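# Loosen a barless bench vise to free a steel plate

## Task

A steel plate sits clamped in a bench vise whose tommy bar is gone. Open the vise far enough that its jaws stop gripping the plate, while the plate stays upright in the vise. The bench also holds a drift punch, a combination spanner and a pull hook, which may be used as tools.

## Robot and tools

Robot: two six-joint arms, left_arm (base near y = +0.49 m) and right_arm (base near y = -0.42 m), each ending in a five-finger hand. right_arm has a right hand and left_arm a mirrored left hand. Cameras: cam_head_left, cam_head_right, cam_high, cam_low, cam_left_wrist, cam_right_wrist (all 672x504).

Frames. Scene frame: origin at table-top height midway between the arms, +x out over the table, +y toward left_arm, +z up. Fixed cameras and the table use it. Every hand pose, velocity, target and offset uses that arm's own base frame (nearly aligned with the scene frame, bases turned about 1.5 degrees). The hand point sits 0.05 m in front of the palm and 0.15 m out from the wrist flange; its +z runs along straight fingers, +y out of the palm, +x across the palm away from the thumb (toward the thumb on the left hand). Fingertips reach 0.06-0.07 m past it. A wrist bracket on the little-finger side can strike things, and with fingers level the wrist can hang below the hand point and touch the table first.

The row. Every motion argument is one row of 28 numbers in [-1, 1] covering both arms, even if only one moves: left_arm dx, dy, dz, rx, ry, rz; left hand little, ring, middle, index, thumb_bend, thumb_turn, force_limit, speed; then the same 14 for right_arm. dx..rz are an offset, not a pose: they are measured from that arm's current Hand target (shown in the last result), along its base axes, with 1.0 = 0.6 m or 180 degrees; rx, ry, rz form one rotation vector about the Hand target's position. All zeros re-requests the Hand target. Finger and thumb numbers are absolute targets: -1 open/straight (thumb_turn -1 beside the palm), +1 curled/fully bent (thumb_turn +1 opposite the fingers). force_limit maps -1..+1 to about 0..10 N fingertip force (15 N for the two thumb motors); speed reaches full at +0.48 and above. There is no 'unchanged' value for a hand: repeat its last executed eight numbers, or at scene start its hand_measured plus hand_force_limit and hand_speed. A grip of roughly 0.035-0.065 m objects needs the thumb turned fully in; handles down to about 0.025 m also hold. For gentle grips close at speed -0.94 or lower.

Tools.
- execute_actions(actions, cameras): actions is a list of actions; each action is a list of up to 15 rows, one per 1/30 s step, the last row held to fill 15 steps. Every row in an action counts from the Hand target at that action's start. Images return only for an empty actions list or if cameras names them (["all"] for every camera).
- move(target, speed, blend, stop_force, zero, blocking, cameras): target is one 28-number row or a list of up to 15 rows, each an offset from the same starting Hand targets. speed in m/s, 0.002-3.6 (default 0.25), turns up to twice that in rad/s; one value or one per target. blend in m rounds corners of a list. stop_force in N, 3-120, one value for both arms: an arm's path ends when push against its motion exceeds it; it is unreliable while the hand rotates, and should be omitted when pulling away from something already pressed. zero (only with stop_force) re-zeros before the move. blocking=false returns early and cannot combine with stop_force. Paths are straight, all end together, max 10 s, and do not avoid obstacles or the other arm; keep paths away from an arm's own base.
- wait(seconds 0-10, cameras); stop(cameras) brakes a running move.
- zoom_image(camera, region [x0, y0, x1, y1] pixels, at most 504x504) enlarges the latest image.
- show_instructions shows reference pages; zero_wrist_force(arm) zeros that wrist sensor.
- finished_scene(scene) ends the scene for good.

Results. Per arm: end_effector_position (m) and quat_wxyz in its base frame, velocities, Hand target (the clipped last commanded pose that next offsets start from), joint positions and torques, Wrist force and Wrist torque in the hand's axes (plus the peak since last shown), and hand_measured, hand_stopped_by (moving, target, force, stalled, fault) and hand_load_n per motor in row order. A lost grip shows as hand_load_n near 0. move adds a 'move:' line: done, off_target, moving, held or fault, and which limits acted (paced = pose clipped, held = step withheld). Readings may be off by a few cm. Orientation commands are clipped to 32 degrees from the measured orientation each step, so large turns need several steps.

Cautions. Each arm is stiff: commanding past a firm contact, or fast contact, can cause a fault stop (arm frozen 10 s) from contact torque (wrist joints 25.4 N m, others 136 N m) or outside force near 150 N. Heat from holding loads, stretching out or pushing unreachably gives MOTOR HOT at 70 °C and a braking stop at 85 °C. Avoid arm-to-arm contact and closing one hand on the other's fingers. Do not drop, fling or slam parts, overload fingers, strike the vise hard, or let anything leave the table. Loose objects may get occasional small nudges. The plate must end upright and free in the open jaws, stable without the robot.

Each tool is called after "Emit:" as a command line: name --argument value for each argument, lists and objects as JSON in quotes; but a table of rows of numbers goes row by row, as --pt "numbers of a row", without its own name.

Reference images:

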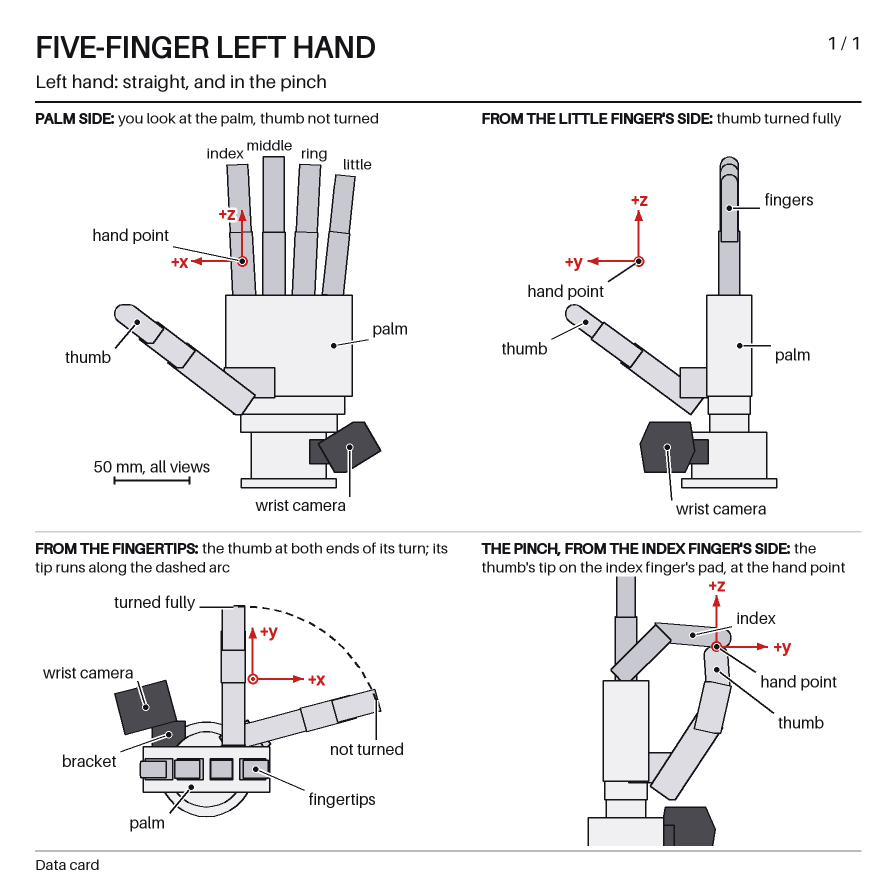

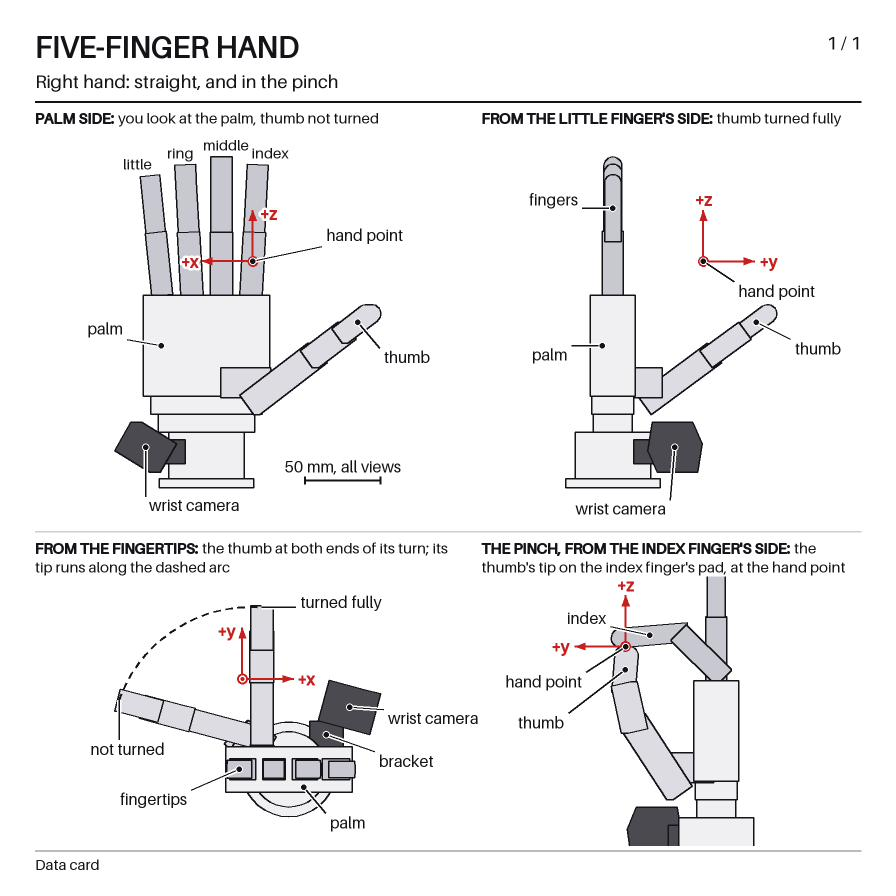

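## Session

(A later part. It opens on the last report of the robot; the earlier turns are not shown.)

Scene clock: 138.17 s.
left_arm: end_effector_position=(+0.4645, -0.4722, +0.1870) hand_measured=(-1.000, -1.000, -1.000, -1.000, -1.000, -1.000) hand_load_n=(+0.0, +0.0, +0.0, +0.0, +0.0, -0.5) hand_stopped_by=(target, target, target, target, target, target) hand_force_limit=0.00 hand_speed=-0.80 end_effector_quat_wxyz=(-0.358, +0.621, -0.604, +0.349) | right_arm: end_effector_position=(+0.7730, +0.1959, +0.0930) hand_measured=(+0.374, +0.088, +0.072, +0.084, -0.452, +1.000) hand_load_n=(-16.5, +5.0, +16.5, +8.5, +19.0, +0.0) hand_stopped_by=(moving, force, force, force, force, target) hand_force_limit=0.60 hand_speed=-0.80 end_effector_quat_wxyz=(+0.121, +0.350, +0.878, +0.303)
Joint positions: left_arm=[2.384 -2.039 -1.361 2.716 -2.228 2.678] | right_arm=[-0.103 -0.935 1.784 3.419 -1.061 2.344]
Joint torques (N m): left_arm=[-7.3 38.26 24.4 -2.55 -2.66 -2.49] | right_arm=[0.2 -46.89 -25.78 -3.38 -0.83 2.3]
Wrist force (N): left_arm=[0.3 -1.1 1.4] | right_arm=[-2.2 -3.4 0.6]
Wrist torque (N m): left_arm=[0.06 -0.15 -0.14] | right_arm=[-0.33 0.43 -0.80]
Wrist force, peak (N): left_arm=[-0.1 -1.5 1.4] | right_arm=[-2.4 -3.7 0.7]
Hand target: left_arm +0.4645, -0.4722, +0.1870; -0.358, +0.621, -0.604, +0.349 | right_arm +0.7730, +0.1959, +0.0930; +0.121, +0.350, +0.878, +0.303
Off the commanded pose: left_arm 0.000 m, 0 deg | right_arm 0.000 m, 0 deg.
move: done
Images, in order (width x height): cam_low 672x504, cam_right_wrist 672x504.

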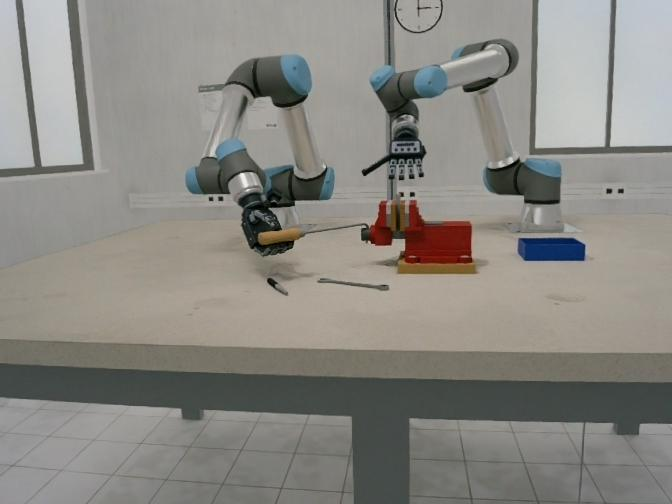

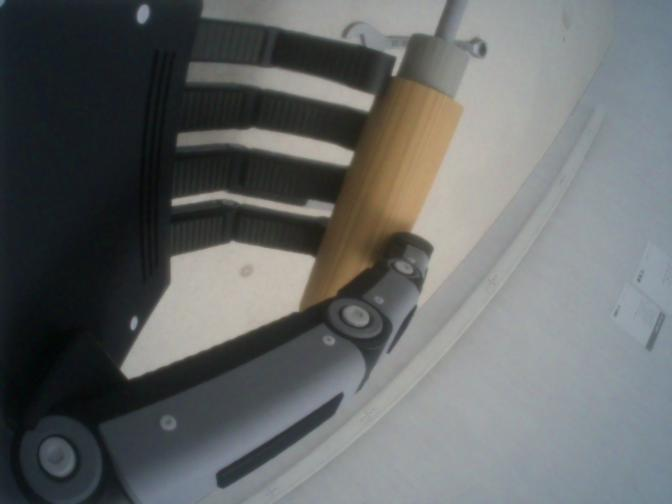

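Emit:
move --target '[0,0,0,0,0,0,-1,-1,-1,-1,-1,-1,0,-0.8,0,0,0,0,0,0,0.55,0.6,0.6,0.6,-0.1,1,0.6,-0.5]' --cameras '["cam_low","cam_head_right"]'

Emit:
zoom_image --camera "cam_low" --region '[345, 205, 385, 245]'

Scene clock: 139.33 s.
left_arm: end_effector_position=(+0.4645, -0.4722, +0.1870) hand_measured=(-1.000, -1.000, -1.000, -1.000, -1.000, -1.000) hand_load_n=(+0.0, +0.0, +0.0, +0.0, +0.0, -0.5) hand_stopped_by=(target, target, target, target, target, target) hand_force_limit=0.00 hand_speed=-0.80 end_effector_quat_wxyz=(-0.358, +0.621, -0.604, +0.349) | right_arm: end_effector_position=(+0.7730, +0.1959, +0.0930) hand_measured=(+0.550, +0.088, +0.072, +0.084, -0.452, +1.000) hand_load_n=(+0.0, +3.5, +14.0, +8.0, +19.5, +0.0) hand_stopped_by=(target, force, force, force, force, target) hand_force_limit=0.60 hand_speed=-0.50 end_effector_quat_wxyz=(+0.121, +0.350, +0.878, +0.303)
Joint positions: left_arm=[2.384 -2.039 -1.361 2.716 -2.228 2.678] | right_arm=[-0.103 -0.935 1.784 3.419 -1.061 2.344]
Joint torques (N m): left_arm=[-6.62 39.05 24.4 -2.72 -2.57 -2.5] | right_arm=[-0.03 -44.18 -22.52 -4.84 -0.99 2.28]
Wrist force (N): left_arm=[0.3 -1.2 1.1] | right_arm=[-1.2 -1.4 2.5]
Wrist torque (N m): left_arm=[0.07 -0.17 -0.13] | right_arm=[-0.29 -0.07 -0.35]
Wrist force, peak (N): left_arm=[0.2 -1.4 1.5] | right_arm=[-2.2 -3.7 0.8]
Hand target: left_arm +0.4645, -0.4722, +0.1870; -0.358, +0.621, -0.604, +0.349 | right_arm +0.7730, +0.1959, +0.0930; +0.121, +0.350, +0.878, +0.303
Off the commanded pose: left_arm 0.000 m, 0 deg | right_arm 0.000 m, 0 deg.
move: done
Images, in order (width x height): cam_head_right 672x504, cam_low 672x504.

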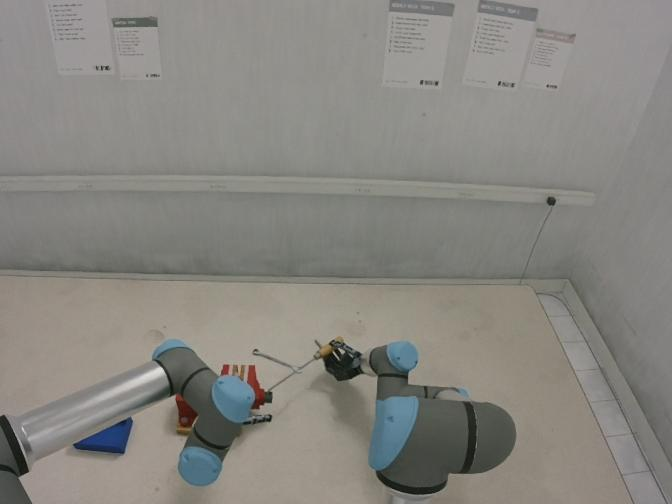

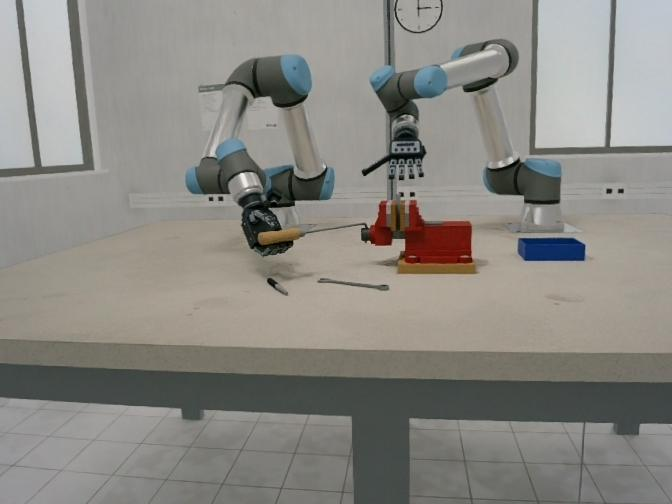

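Scaled by 12.600 from the camera's 672x504 image, which has a finer 960x720 frame.

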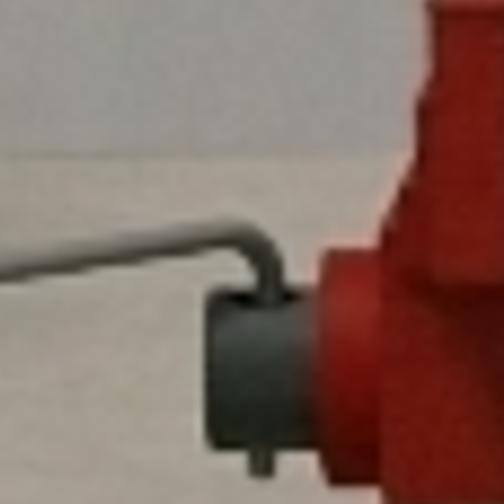

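Emit:
move --target '[0,0,0,0,0,0,-1,-1,-1,-1,-1,-1,0,-0.8,-0.00525,-0.00015,0.03844,0.0012,-0.0444,0,0.55,0.6,0.6,0.6,-0.1,1,0.6,-0.5]' --speed 0.05 --cameras '["cam_low","cam_head_right"]'

Emit:
zoom_image --camera "cam_low" --region '[345, 205, 385, 245]'

Emit:
zoom_image --camera "cam_low" --region '[240, 180, 380, 270]'

Scene clock: 141.63 s.
left_arm: end_effector_position=(+0.4645, -0.4722, +0.1870) hand_measured=(-1.000, -1.000, -1.000, -1.000, -1.000, -1.000) hand_load_n=(+0.0, +0.0, +0.0, +0.0, +0.0, -0.5) hand_stopped_by=(target, target, target, target, target, target) hand_force_limit=0.00 hand_speed=-0.80 end_effector_quat_wxyz=(-0.358, +0.621, -0.604, +0.349) | right_arm: end_effector_position=(+0.7697, +0.1958, +0.1159) hand_measured=(+0.550, +0.088, +0.072, +0.084, -0.452, +1.000) hand_load_n=(+0.0, +3.0, +14.0, +7.5, +19.5, +0.0) hand_stopped_by=(target, force, force, force, force, target) hand_force_limit=0.60 hand_speed=-0.50 end_effector_quat_wxyz=(+0.181, +0.328, +0.867, +0.328)
Joint positions: left_arm=[2.384 -2.039 -1.361 2.716 -2.228 2.678] | right_arm=[-0.108 -0.937 1.842 3.222 -1.042 2.349]
Joint torques (N m): left_arm=[-6.79 38.7 24.66 -2.74 -2.58 -2.41] | right_arm=[-4.57 -36.01 -28.05 -0.99 0.33 2.35]
Wrist force (N): left_arm=[0.2 -1.3 1.2] | right_arm=[-1.9 -1.4 2.7]
Wrist torque (N m): left_arm=[0.04 -0.14 -0.14] | right_arm=[-0.32 -0.07 -0.43]
Wrist force, peak (N): left_arm=[0.2 -1.3 1.5] | right_arm=[-1.7 -1.6 3.0]
Hand target: left_arm +0.4645, -0.4722, +0.1870; -0.358, +0.621, -0.604, +0.349 | right_arm +0.7699, +0.1958, +0.1160; +0.181, +0.328, +0.867, +0.328
Off the commanded pose: left_arm 0.000 m, 0 deg | right_arm 0.000 m, 0 deg.
move: done
Images, in order (width x height): cam_head_right 672x504, cam_low 672x504.

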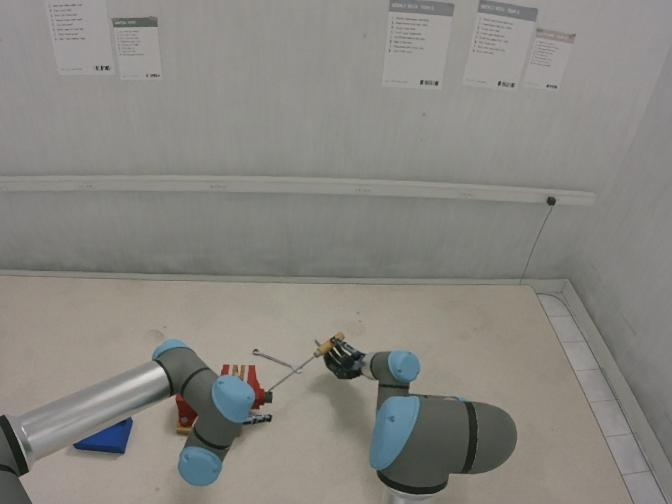

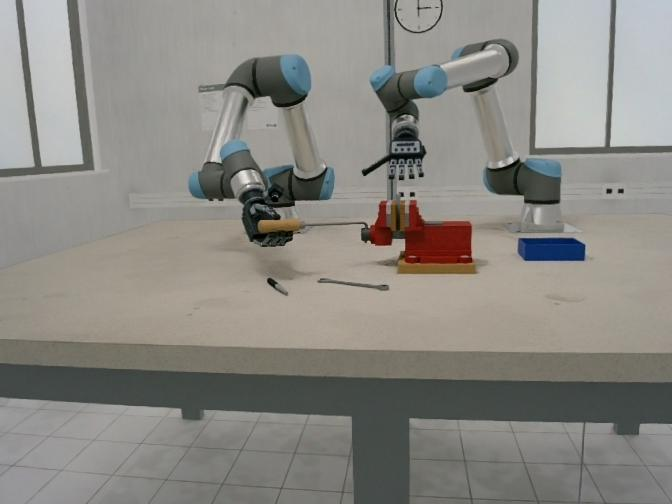

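Scaled by 12.600 from the camera's 672x504 image, which has a finer 960x720 frame.

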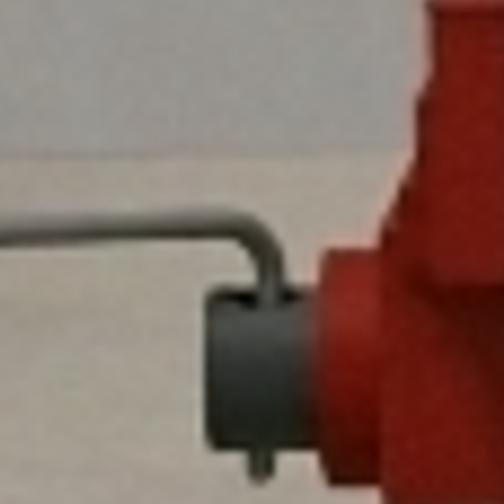

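Scaled by 3.600 from the camera's 672x504 image, which has a finer 960x720 frame.

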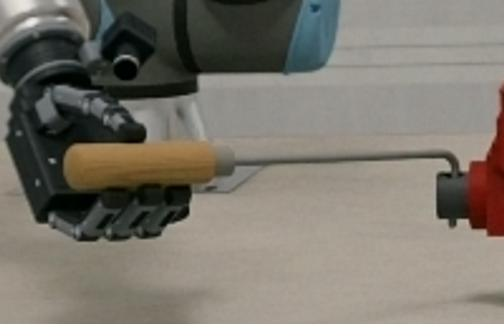

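Emit:
move --target '[0,0,0,0,0,0,-1,-1,-1,-1,-1,-1,0,-0.8,-0.00743,-0.0002,0.02815,0.0009,-0.0333,0,0.55,0.6,0.6,0.6,-0.1,1,0.6,-0.5]' --speed 0.05 --cameras '["cam_low","cam_head_right"]'

Emit:
zoom_image --camera "cam_low" --region '[345, 205, 385, 245]'

Emit:
zoom_image --camera "cam_low" --region '[240, 180, 380, 270]'

Scene clock: 143.47 s.
left_arm: end_effector_position=(+0.4645, -0.4722, +0.1870) hand_measured=(-1.000, -1.000, -1.000, -1.000, -1.000, -1.000) hand_load_n=(+0.0, +0.0, +0.0, +0.0, +0.0, +0.0) hand_stopped_by=(target, target, target, target, target, target) hand_force_limit=0.00 hand_speed=-0.80 end_effector_quat_wxyz=(-0.358, +0.621, -0.604, +0.349) | right_arm: end_effector_position=(+0.7653, +0.1957, +0.1327) hand_measured=(+0.550, +0.088, +0.072, +0.084, -0.452, +1.000) hand_load_n=(+0.0, +4.5, +17.5, +10.0, +18.5, +1.5) hand_stopped_by=(target, force, force, force, force, target) hand_force_limit=0.60 hand_speed=-0.50 end_effector_quat_wxyz=(+0.225, +0.311, +0.856, +0.346)
Joint positions: left_arm=[2.384 -2.039 -1.361 2.716 -2.228 2.678] | right_arm=[-0.113 -0.931 1.88 3.072 -1.028 2.355]
Joint torques (N m): left_arm=[-6.43 39.48 25.36 -2.83 -2.8 -2.43] | right_arm=[-7.82 -57.39 -35.22 -5.57 1.75 2.5]
Wrist force (N): left_arm=[0.3 -1.1 1.4] | right_arm=[1.8 -15.9 13.6]
Wrist torque (N m): left_arm=[0.05 -0.15 -0.14] | right_arm=[-0.28 -0.17 -0.72]
Wrist force, peak (N): left_arm=[0.3 -1.4 1.5] | right_arm=[4.2 -17.0 14.1]
Hand target: left_arm +0.4645, -0.4722, +0.1870; -0.358, +0.621, -0.604, +0.349 | right_arm +0.7654, +0.1956, +0.1329; +0.226, +0.311, +0.856, +0.346
Off the commanded pose: left_arm 0.000 m, 0 deg | right_arm 0.000 m, 0 deg.
move: done
Images, in order (width x height): cam_head_right 672x504, cam_low 672x504.

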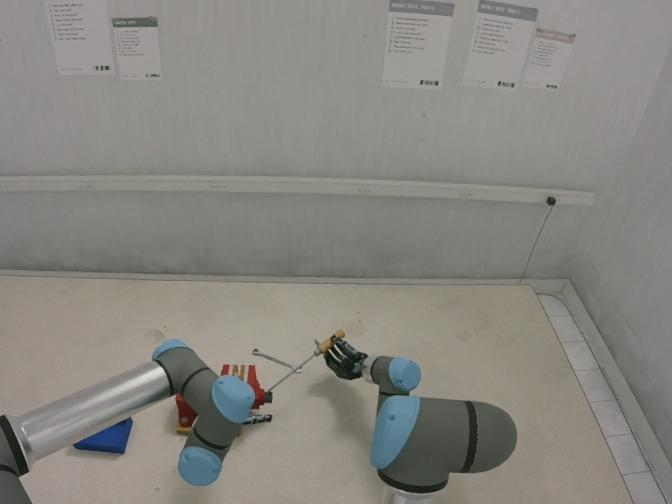

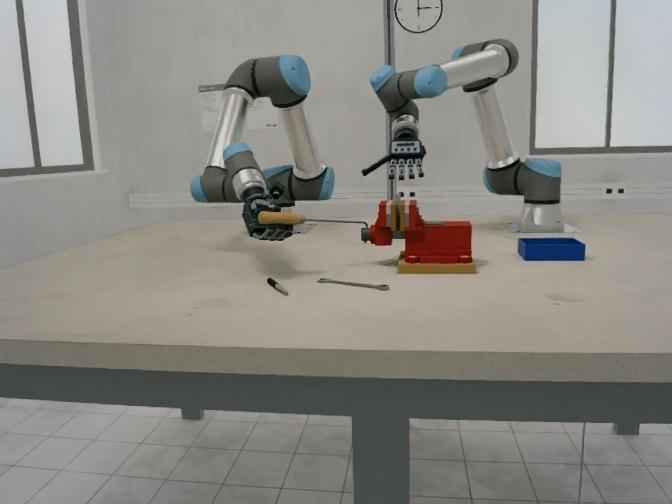

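Scaled by 12.600 from the camera's 672x504 image, which has a finer 960x720 frame.

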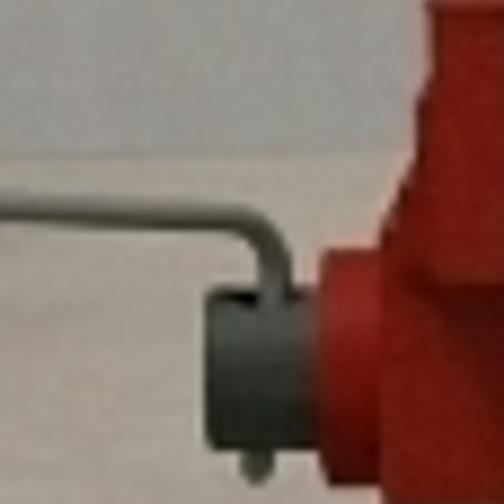

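Scaled by 3.600 from the camera's 672x504 image, which has a finer 960x720 frame.

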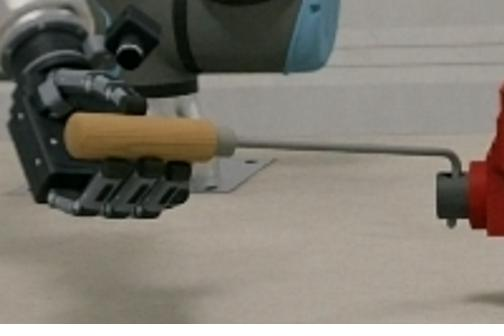

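Emit:
move --target '[0,0,0,0,0,0,-1,-1,-1,-1,-1,-1,0,-0.8,-0.00658,-0.0002,0.01827,0.0006,-0.0222,0,0.55,0.6,0.6,0.6,-0.1,1,0.6,-0.5]' --speed 0.05 --cameras '["cam_low","cam_head_right"]'

Emit:
zoom_image --camera "cam_low" --region '[345, 205, 385, 245]'

Emit:
zoom_image --camera "cam_low" --region '[240, 180, 380, 270]'

Scene clock: 145.13 s.
left_arm: end_effector_position=(+0.4645, -0.4722, +0.1870) hand_measured=(-1.000, -1.000, -1.000, -1.000, -1.000, -1.000) hand_load_n=(+0.0, +0.0, +0.0, +0.0, +0.0, -0.5) hand_stopped_by=(target, target, target, target, target, target) hand_force_limit=0.00 hand_speed=-0.80 end_effector_quat_wxyz=(-0.358, +0.621, -0.604, +0.349) | right_arm: end_effector_position=(+0.7613, +0.1956, +0.1437) hand_measured=(+0.550, +0.088, +0.072, +0.084, -0.452, +1.000) hand_load_n=(+0.0, +4.5, +16.5, +9.5, +18.5, +0.0) hand_stopped_by=(target, force, force, force, force, target) hand_force_limit=0.60 hand_speed=-0.50 end_effector_quat_wxyz=(+0.255, +0.299, +0.847, +0.357)
Joint positions: left_arm=[2.384 -2.039 -1.361 2.716 -2.228 2.678] | right_arm=[-0.116 -0.924 1.902 2.97 -1.019 2.36]
Joint torques (N m): left_arm=[-6.66 39.99 25.24 -2.61 -2.68 -2.44] | right_arm=[-13.15 -54.08 -36.42 -5.06 -0.4 2.75]
Wrist force (N): left_arm=[0.2 -1.0 1.6] | right_arm=[9.1 -12.8 11.3]
Wrist torque (N m): left_arm=[0.07 -0.14 -0.15] | right_arm=[-0.30 -0.09 -0.75]
Wrist force, peak (N): left_arm=[0.0 -1.3 1.6] | right_arm=[10.4 -16.8 14.6]
Hand target: left_arm +0.4645, -0.4722, +0.1870; -0.358, +0.621, -0.604, +0.349 | right_arm +0.7615, +0.1955, +0.1439; +0.255, +0.299, +0.847, +0.357
Off the commanded pose: left_arm 0.000 m, 0 deg | right_arm 0.000 m, 0 deg.
move: done
Images, in order (width x height): cam_head_right 672x504, cam_low 672x504.

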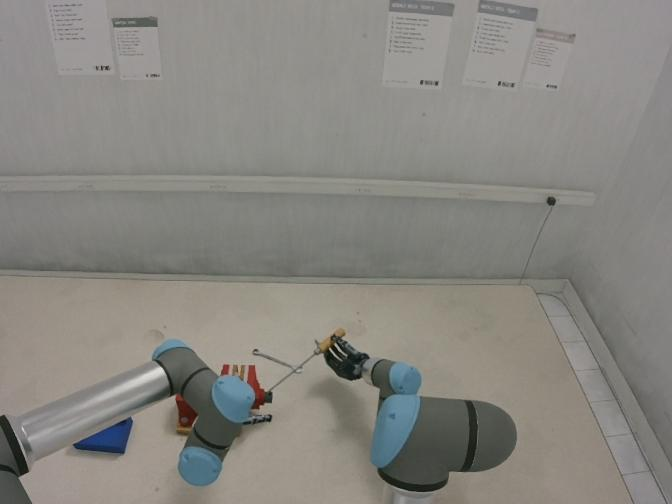

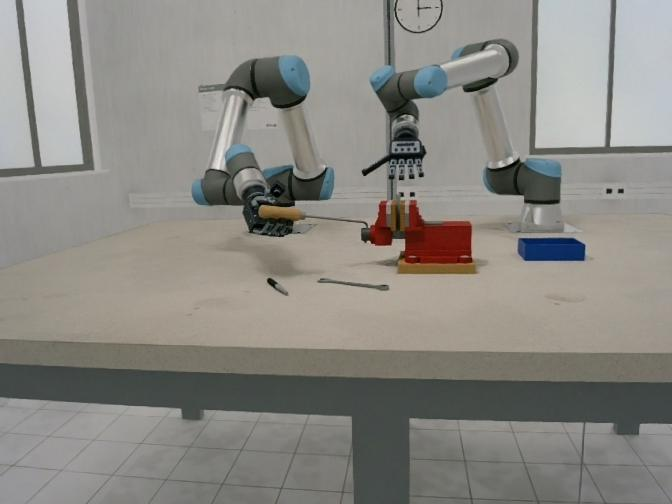

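Scaled by 12.600 from the camera's 672x504 image, which has a finer 960x720 frame.

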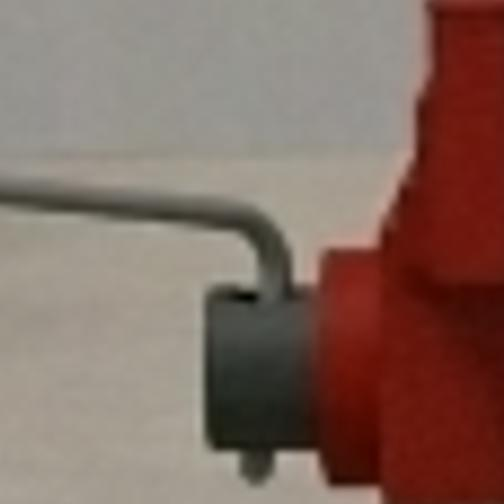

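Scaled by 3.600 from the camera's 672x504 image, which has a finer 960x720 frame.

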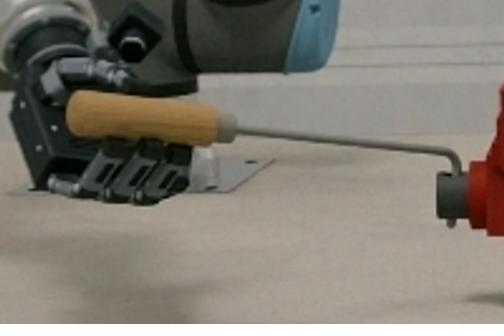

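Emit:
zoom_image --camera "cam_head_right" --region '[255, 370, 285, 400]'

Emit:
wait --seconds 0 --cameras '["cam_left_wrist","cam_high"]'

Emit:
zoom_image --camera "cam_left_wrist" --region '[310, 210, 400, 280]'

Emit:
zoom_image --camera "cam_high" --region '[305, 280, 335, 310]'

Scaled by 16.800 from the camera's 672x504 image, which has a finer 960x720 frame.

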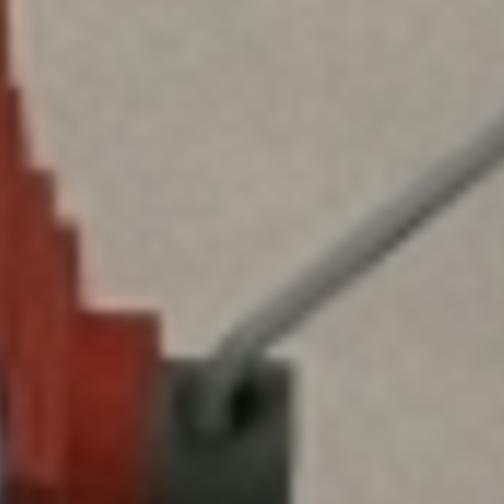

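Scene clock: 145.70 s.
left_arm: end_effector_position=(+0.4645, -0.4722, +0.1870) hand_measured=(-1.000, -1.000, -1.000, -1.000, -1.000, -1.000) hand_load_n=(+0.0, +0.0, +0.0, +0.0, +0.0, +0.0) hand_stopped_by=(target, target, target, target, target, target) hand_force_limit=0.00 hand_speed=-0.80 end_effector_quat_wxyz=(-0.358, +0.621, -0.604, +0.349) | right_arm: end_effector_position=(+0.7615, +0.1955, +0.1439) hand_measured=(+0.550, +0.088, +0.072, +0.084, -0.452, +1.000) hand_load_n=(+0.0, +5.0, +17.0, +9.0, +19.0, +0.0) hand_stopped_by=(target, force, force, force, force, target) hand_force_limit=0.60 hand_speed=-0.50 end_effector_quat_wxyz=(+0.255, +0.299, +0.847, +0.357)
Joint positions: left_arm=[2.384 -2.039 -1.361 2.716 -2.228 2.678] | right_arm=[-0.116 -0.924 1.902 2.97 -1.019 2.36]
Joint torques (N m): left_arm=[-6.51 39.54 25.22 -2.82 -2.65 -2.35] | right_arm=[-10.2 -58.74 -37.63 -6.08 -1.66 0.72]
Wrist force (N): left_arm=[0.1 -1.0 1.3] | right_arm=[12.9 -12.8 11.8]
Wrist torque (N m): left_arm=[0.07 -0.13 -0.15] | right_arm=[-0.29 -0.01 -0.81]
Wrist force, peak (N): left_arm=[-0.1 -1.2 1.5] | right_arm=[12.9 -13.1 11.8]
Hand target: left_arm +0.4645, -0.4722, +0.1870; -0.358, +0.621, -0.604, +0.349 | right_arm +0.7615, +0.1955, +0.1439; +0.255, +0.299, +0.847, +0.357
Off the commanded pose: left_arm 0.000 m, 0 deg | right_arm 0.000 m, 0 deg.
Images, in order (width x height): cam_high 672x504, cam_left_wrist 672x504.

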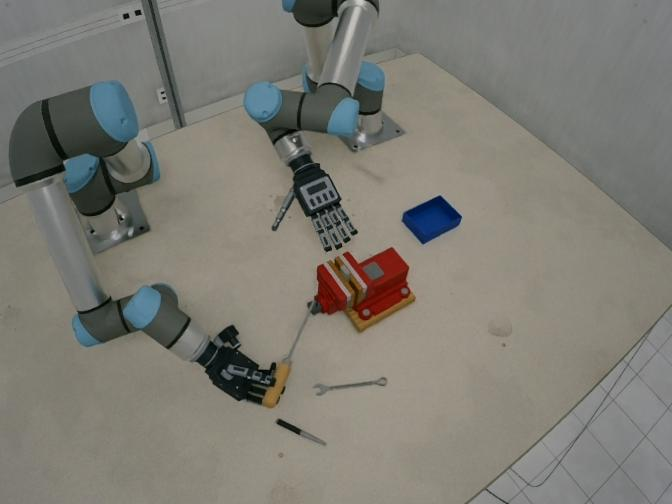

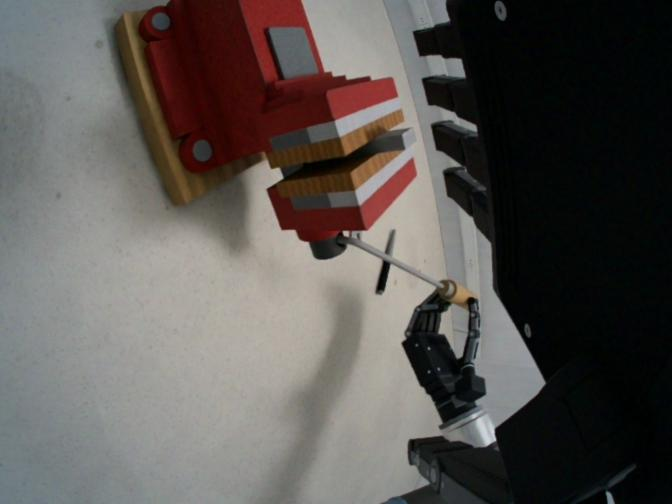

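Scaled by 5.600 from the camera's 672x504 image, which has a finer 960x720 frame.

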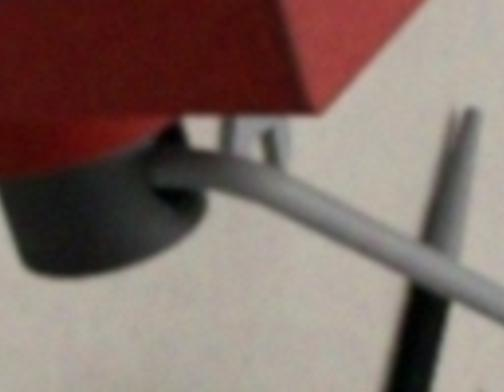

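Scaled by 16.800 from the camera's 672x504 image, which has a finer 960x720 frame.

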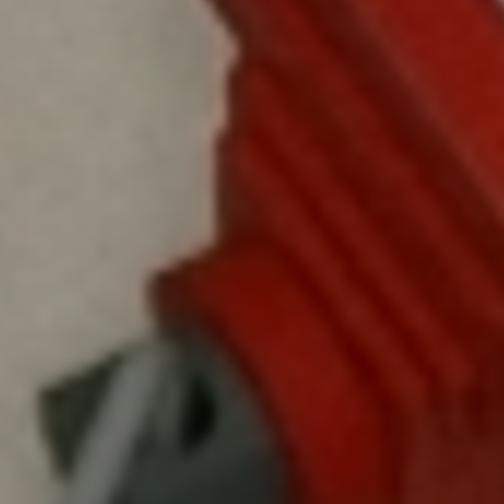

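Emit:
move --target '[0,0,0,0,0,0,-1,-1,-1,-1,-1,-1,0,-0.8,-0.01275,0.0028,0.0213,0.0008,-0.0278,0,0.55,0.6,0.6,0.6,-0.1,1,0.6,-0.5]' --speed 0.05 --cameras '["cam_low","cam_head_right","cam_left_wrist"]'

Emit:
zoom_image --camera "cam_low" --region '[345, 205, 385, 245]'

Emit:
zoom_image --camera "cam_left_wrist" --region '[310, 210, 400, 280]'

Emit:
zoom_image --camera "cam_head_right" --region '[255, 370, 285, 400]'

Scene clock: 148.50 s.
left_arm: end_effector_position=(+0.4645, -0.4722, +0.1870) hand_measured=(-1.000, -1.000, -1.000, -1.000, -1.000, -1.000) hand_load_n=(+0.0, +0.0, +0.0, +0.0, +0.0, +0.0) hand_stopped_by=(target, target, target, target, target, target) hand_force_limit=0.00 hand_speed=-0.80 end_effector_quat_wxyz=(-0.358, +0.621, -0.604, +0.349) | right_arm: end_effector_position=(+0.7537, +0.1972, +0.1565) hand_measured=(+0.550, +0.088, +0.072, +0.084, -0.452, +1.000) hand_load_n=(+0.0, +5.0, +16.0, +9.0, +17.5, +7.0) hand_stopped_by=(target, force, force, force, force, target) hand_force_limit=0.60 hand_speed=-0.50 end_effector_quat_wxyz=(+0.291, +0.283, +0.835, +0.371)
Joint positions: left_arm=[2.384 -2.039 -1.361 2.716 -2.228 2.678] | right_arm=[-0.116 -0.911 1.93 2.838 -1.009 2.371]
Joint torques (N m): left_arm=[-6.6 39.42 25.59 -2.68 -2.56 -2.41] | right_arm=[9.72 -44.23 -17.3 -0.69 5.76 -0.24]
Wrist force (N): left_arm=[-0.1 -1.1 1.2] | right_arm=[-24.6 -8.0 5.6]
Wrist torque (N m): left_arm=[0.08 -0.11 -0.16] | right_arm=[-0.48 -0.34 -0.41]
Wrist force, peak (N): left_arm=[0.2 -1.4 1.6] | right_arm=[-24.6 -8.0 5.6]
Hand target: left_arm +0.4645, -0.4722, +0.1870; -0.358, +0.621, -0.604, +0.349 | right_arm +0.7538, +0.1972, +0.1567; +0.291, +0.283, +0.835, +0.371
Off the commanded pose: left_arm 0.000 m, 0 deg | right_arm 0.000 m, 0 deg.
move: done
Images, in order (width x height): cam_head_right 672x504, cam_low 672x504, cam_left_wrist 672x504.

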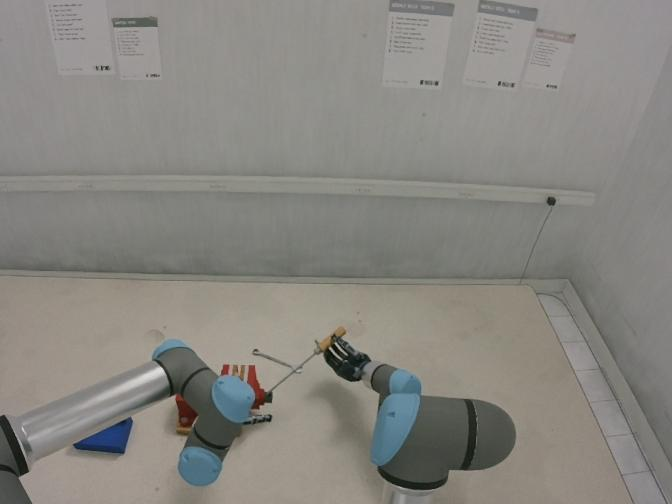

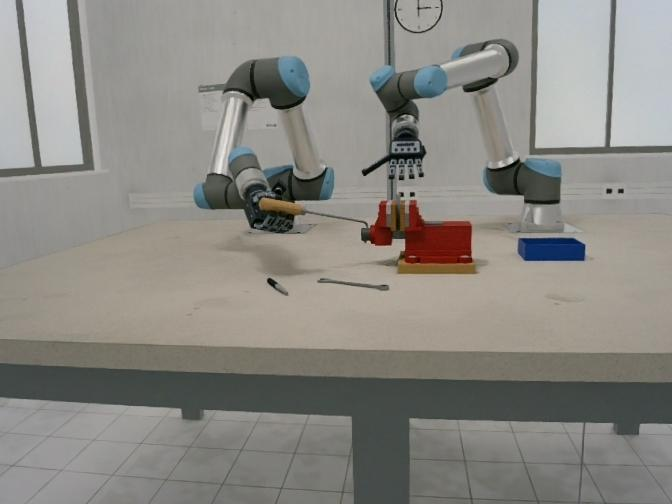

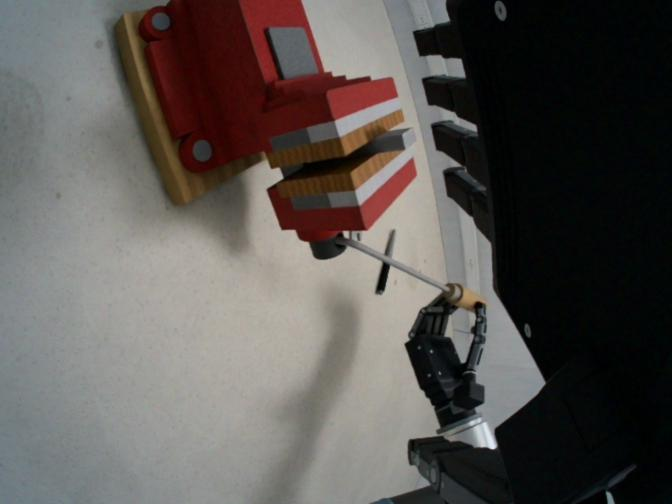

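Scaled by 12.600 from the camera's 672x504 image, which has a finer 960x720 frame.

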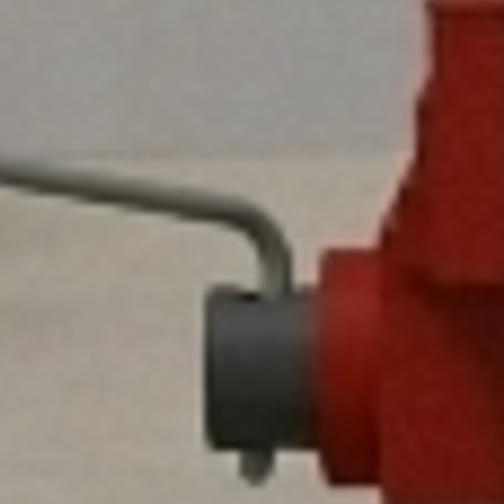

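Scaled by 5.600 from the camera's 672x504 image, which has a finer 960x720 frame.

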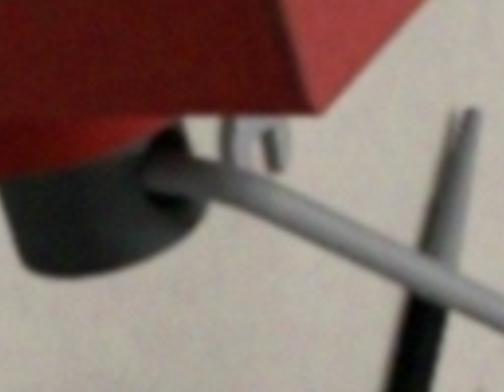

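Scaled by 16.800 from the camera's 672x504 image, which has a finer 960x720 frame.

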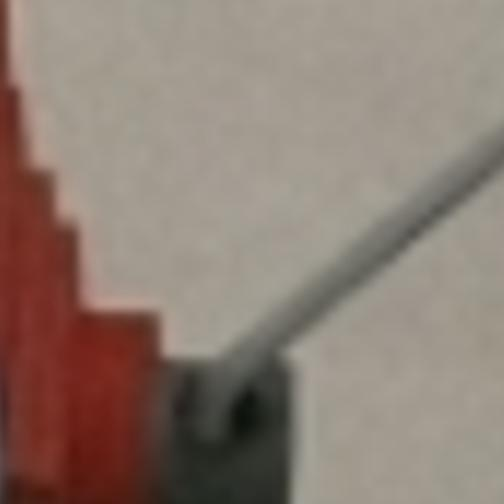

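Emit:
move --target '[0,0,0,0,0,0,-1,-1,-1,-1,-1,-1,0,-0.8,-0.02033,-0.0024,0.0335,0.0012,-0.0444,0,0.55,0.6,0.6,0.6,-0.1,1,0.6,-0.5]' --speed 0.05 --cameras '["cam_low","cam_head_right","cam_left_wrist"]'

Emit:
zoom_image --camera "cam_low" --region '[345, 205, 385, 245]'

Emit:
zoom_image --camera "cam_left_wrist" --region '[310, 210, 400, 280]'

Emit:
zoom_image --camera "cam_head_right" --region '[255, 370, 285, 400]'

Scene clock: 151.63 s.
left_arm: end_effector_position=(+0.4645, -0.4722, +0.1870) hand_measured=(-1.000, -1.000, -1.000, -1.000, -1.000, -1.000) hand_load_n=(+0.0, +0.0, +0.0, +0.0, -0.5, +0.0) hand_stopped_by=(target, target, target, target, target, target) hand_force_limit=0.00 hand_speed=-0.80 end_effector_quat_wxyz=(-0.358, +0.621, -0.604, +0.349) | right_arm: end_effector_position=(+0.7415, +0.1958, +0.1766) hand_measured=(+0.550, +0.088, +0.072, +0.084, -0.452, +1.000) hand_load_n=(+0.0, +5.0, +15.0, +6.5, +19.0, +3.0) hand_stopped_by=(target, force, force, force, force, target) hand_force_limit=0.60 hand_speed=-0.50 end_effector_quat_wxyz=(+0.348, +0.257, +0.812, +0.392)
Joint positions: left_arm=[2.384 -2.039 -1.361 2.716 -2.228 2.678] | right_arm=[-0.124 -0.883 1.961 2.633 -0.99 2.384]
Joint torques (N m): left_arm=[-6.78 40.11 24.83 -2.66 -2.72 -2.37] | right_arm=[-10.98 -49.15 -20.51 -1.53 -1.78 2]
Wrist force (N): left_arm=[0.2 -1.3 1.3] | right_arm=[3.7 -2.0 3.4]
Wrist torque (N m): left_arm=[0.03 -0.14 -0.14] | right_arm=[-0.24 0.03 -0.54]
Wrist force, peak (N): left_arm=[0.0 -1.7 1.3] | right_arm=[-24.5 -7.9 5.8]
Hand target: left_arm +0.4645, -0.4722, +0.1870; -0.358, +0.621, -0.604, +0.349 | right_arm +0.7416, +0.1958, +0.1768; +0.348, +0.257, +0.812, +0.391
Off the commanded pose: left_arm 0.000 m, 0 deg | right_arm 0.000 m, 0 deg.
move: done
Images, in order (width x height): cam_head_right 672x504, cam_low 672x504, cam_left_wrist 672x504.

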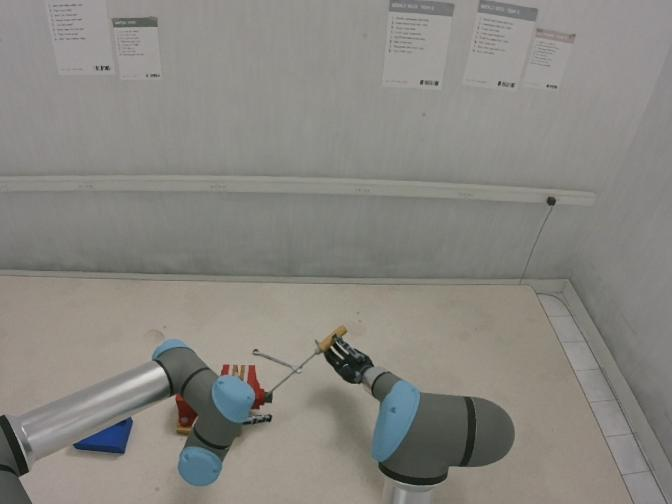

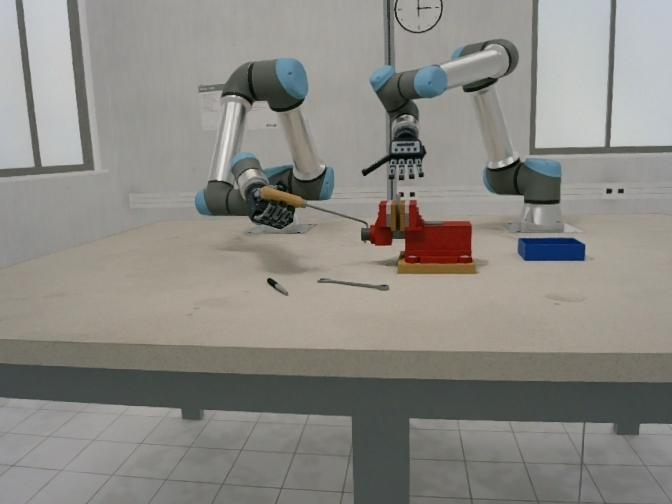

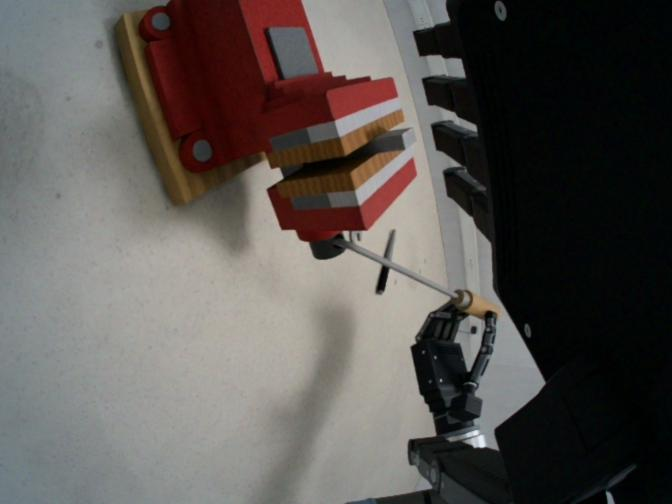

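Scaled by 12.600 from the camera's 672x504 image, which has a finer 960x720 frame.

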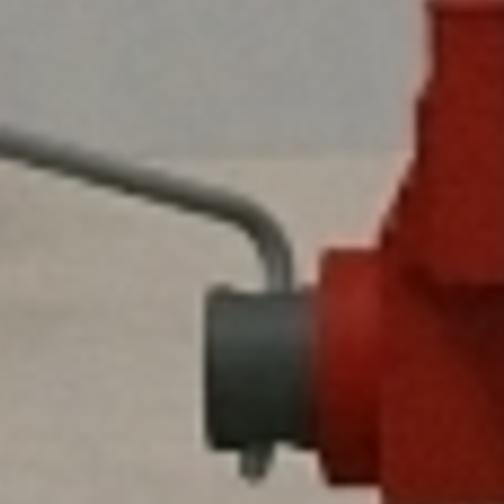

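Scaled by 5.600 from the camera's 672x504 image, which has a finer 960x720 frame.

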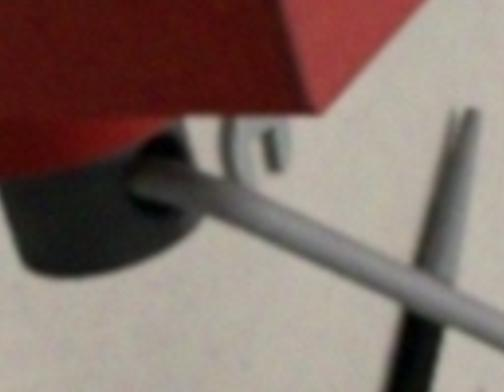

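Scaled by 16.800 from the camera's 672x504 image, which has a finer 960x720 frame.

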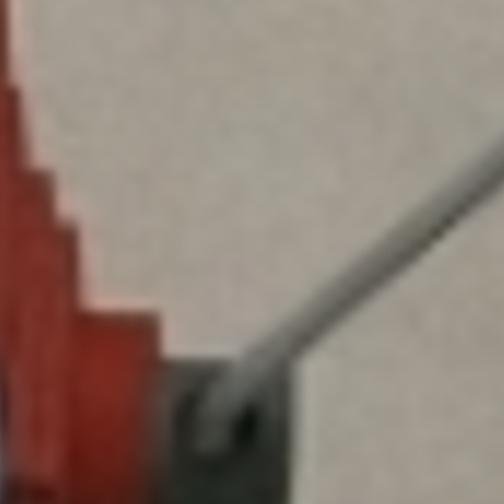

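Emit:
zoom_image --camera "cam_left_wrist" --region '[250, 70, 430, 240]'

Emit:
zoom_image --camera "cam_low" --region '[360, 180, 440, 250]'

Scaled by 2.800 from the camera's 672x504 image, which has a finer 960x720 frame.

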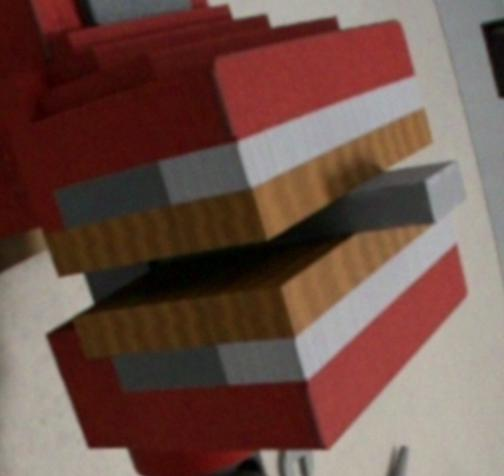

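Scaled by 6.300 from the camera's 672x504 image, which has a finer 960x720 frame.

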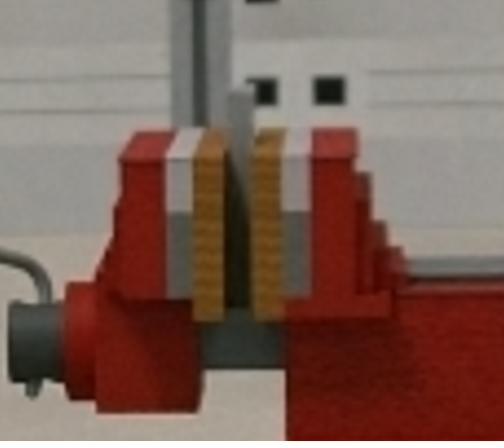

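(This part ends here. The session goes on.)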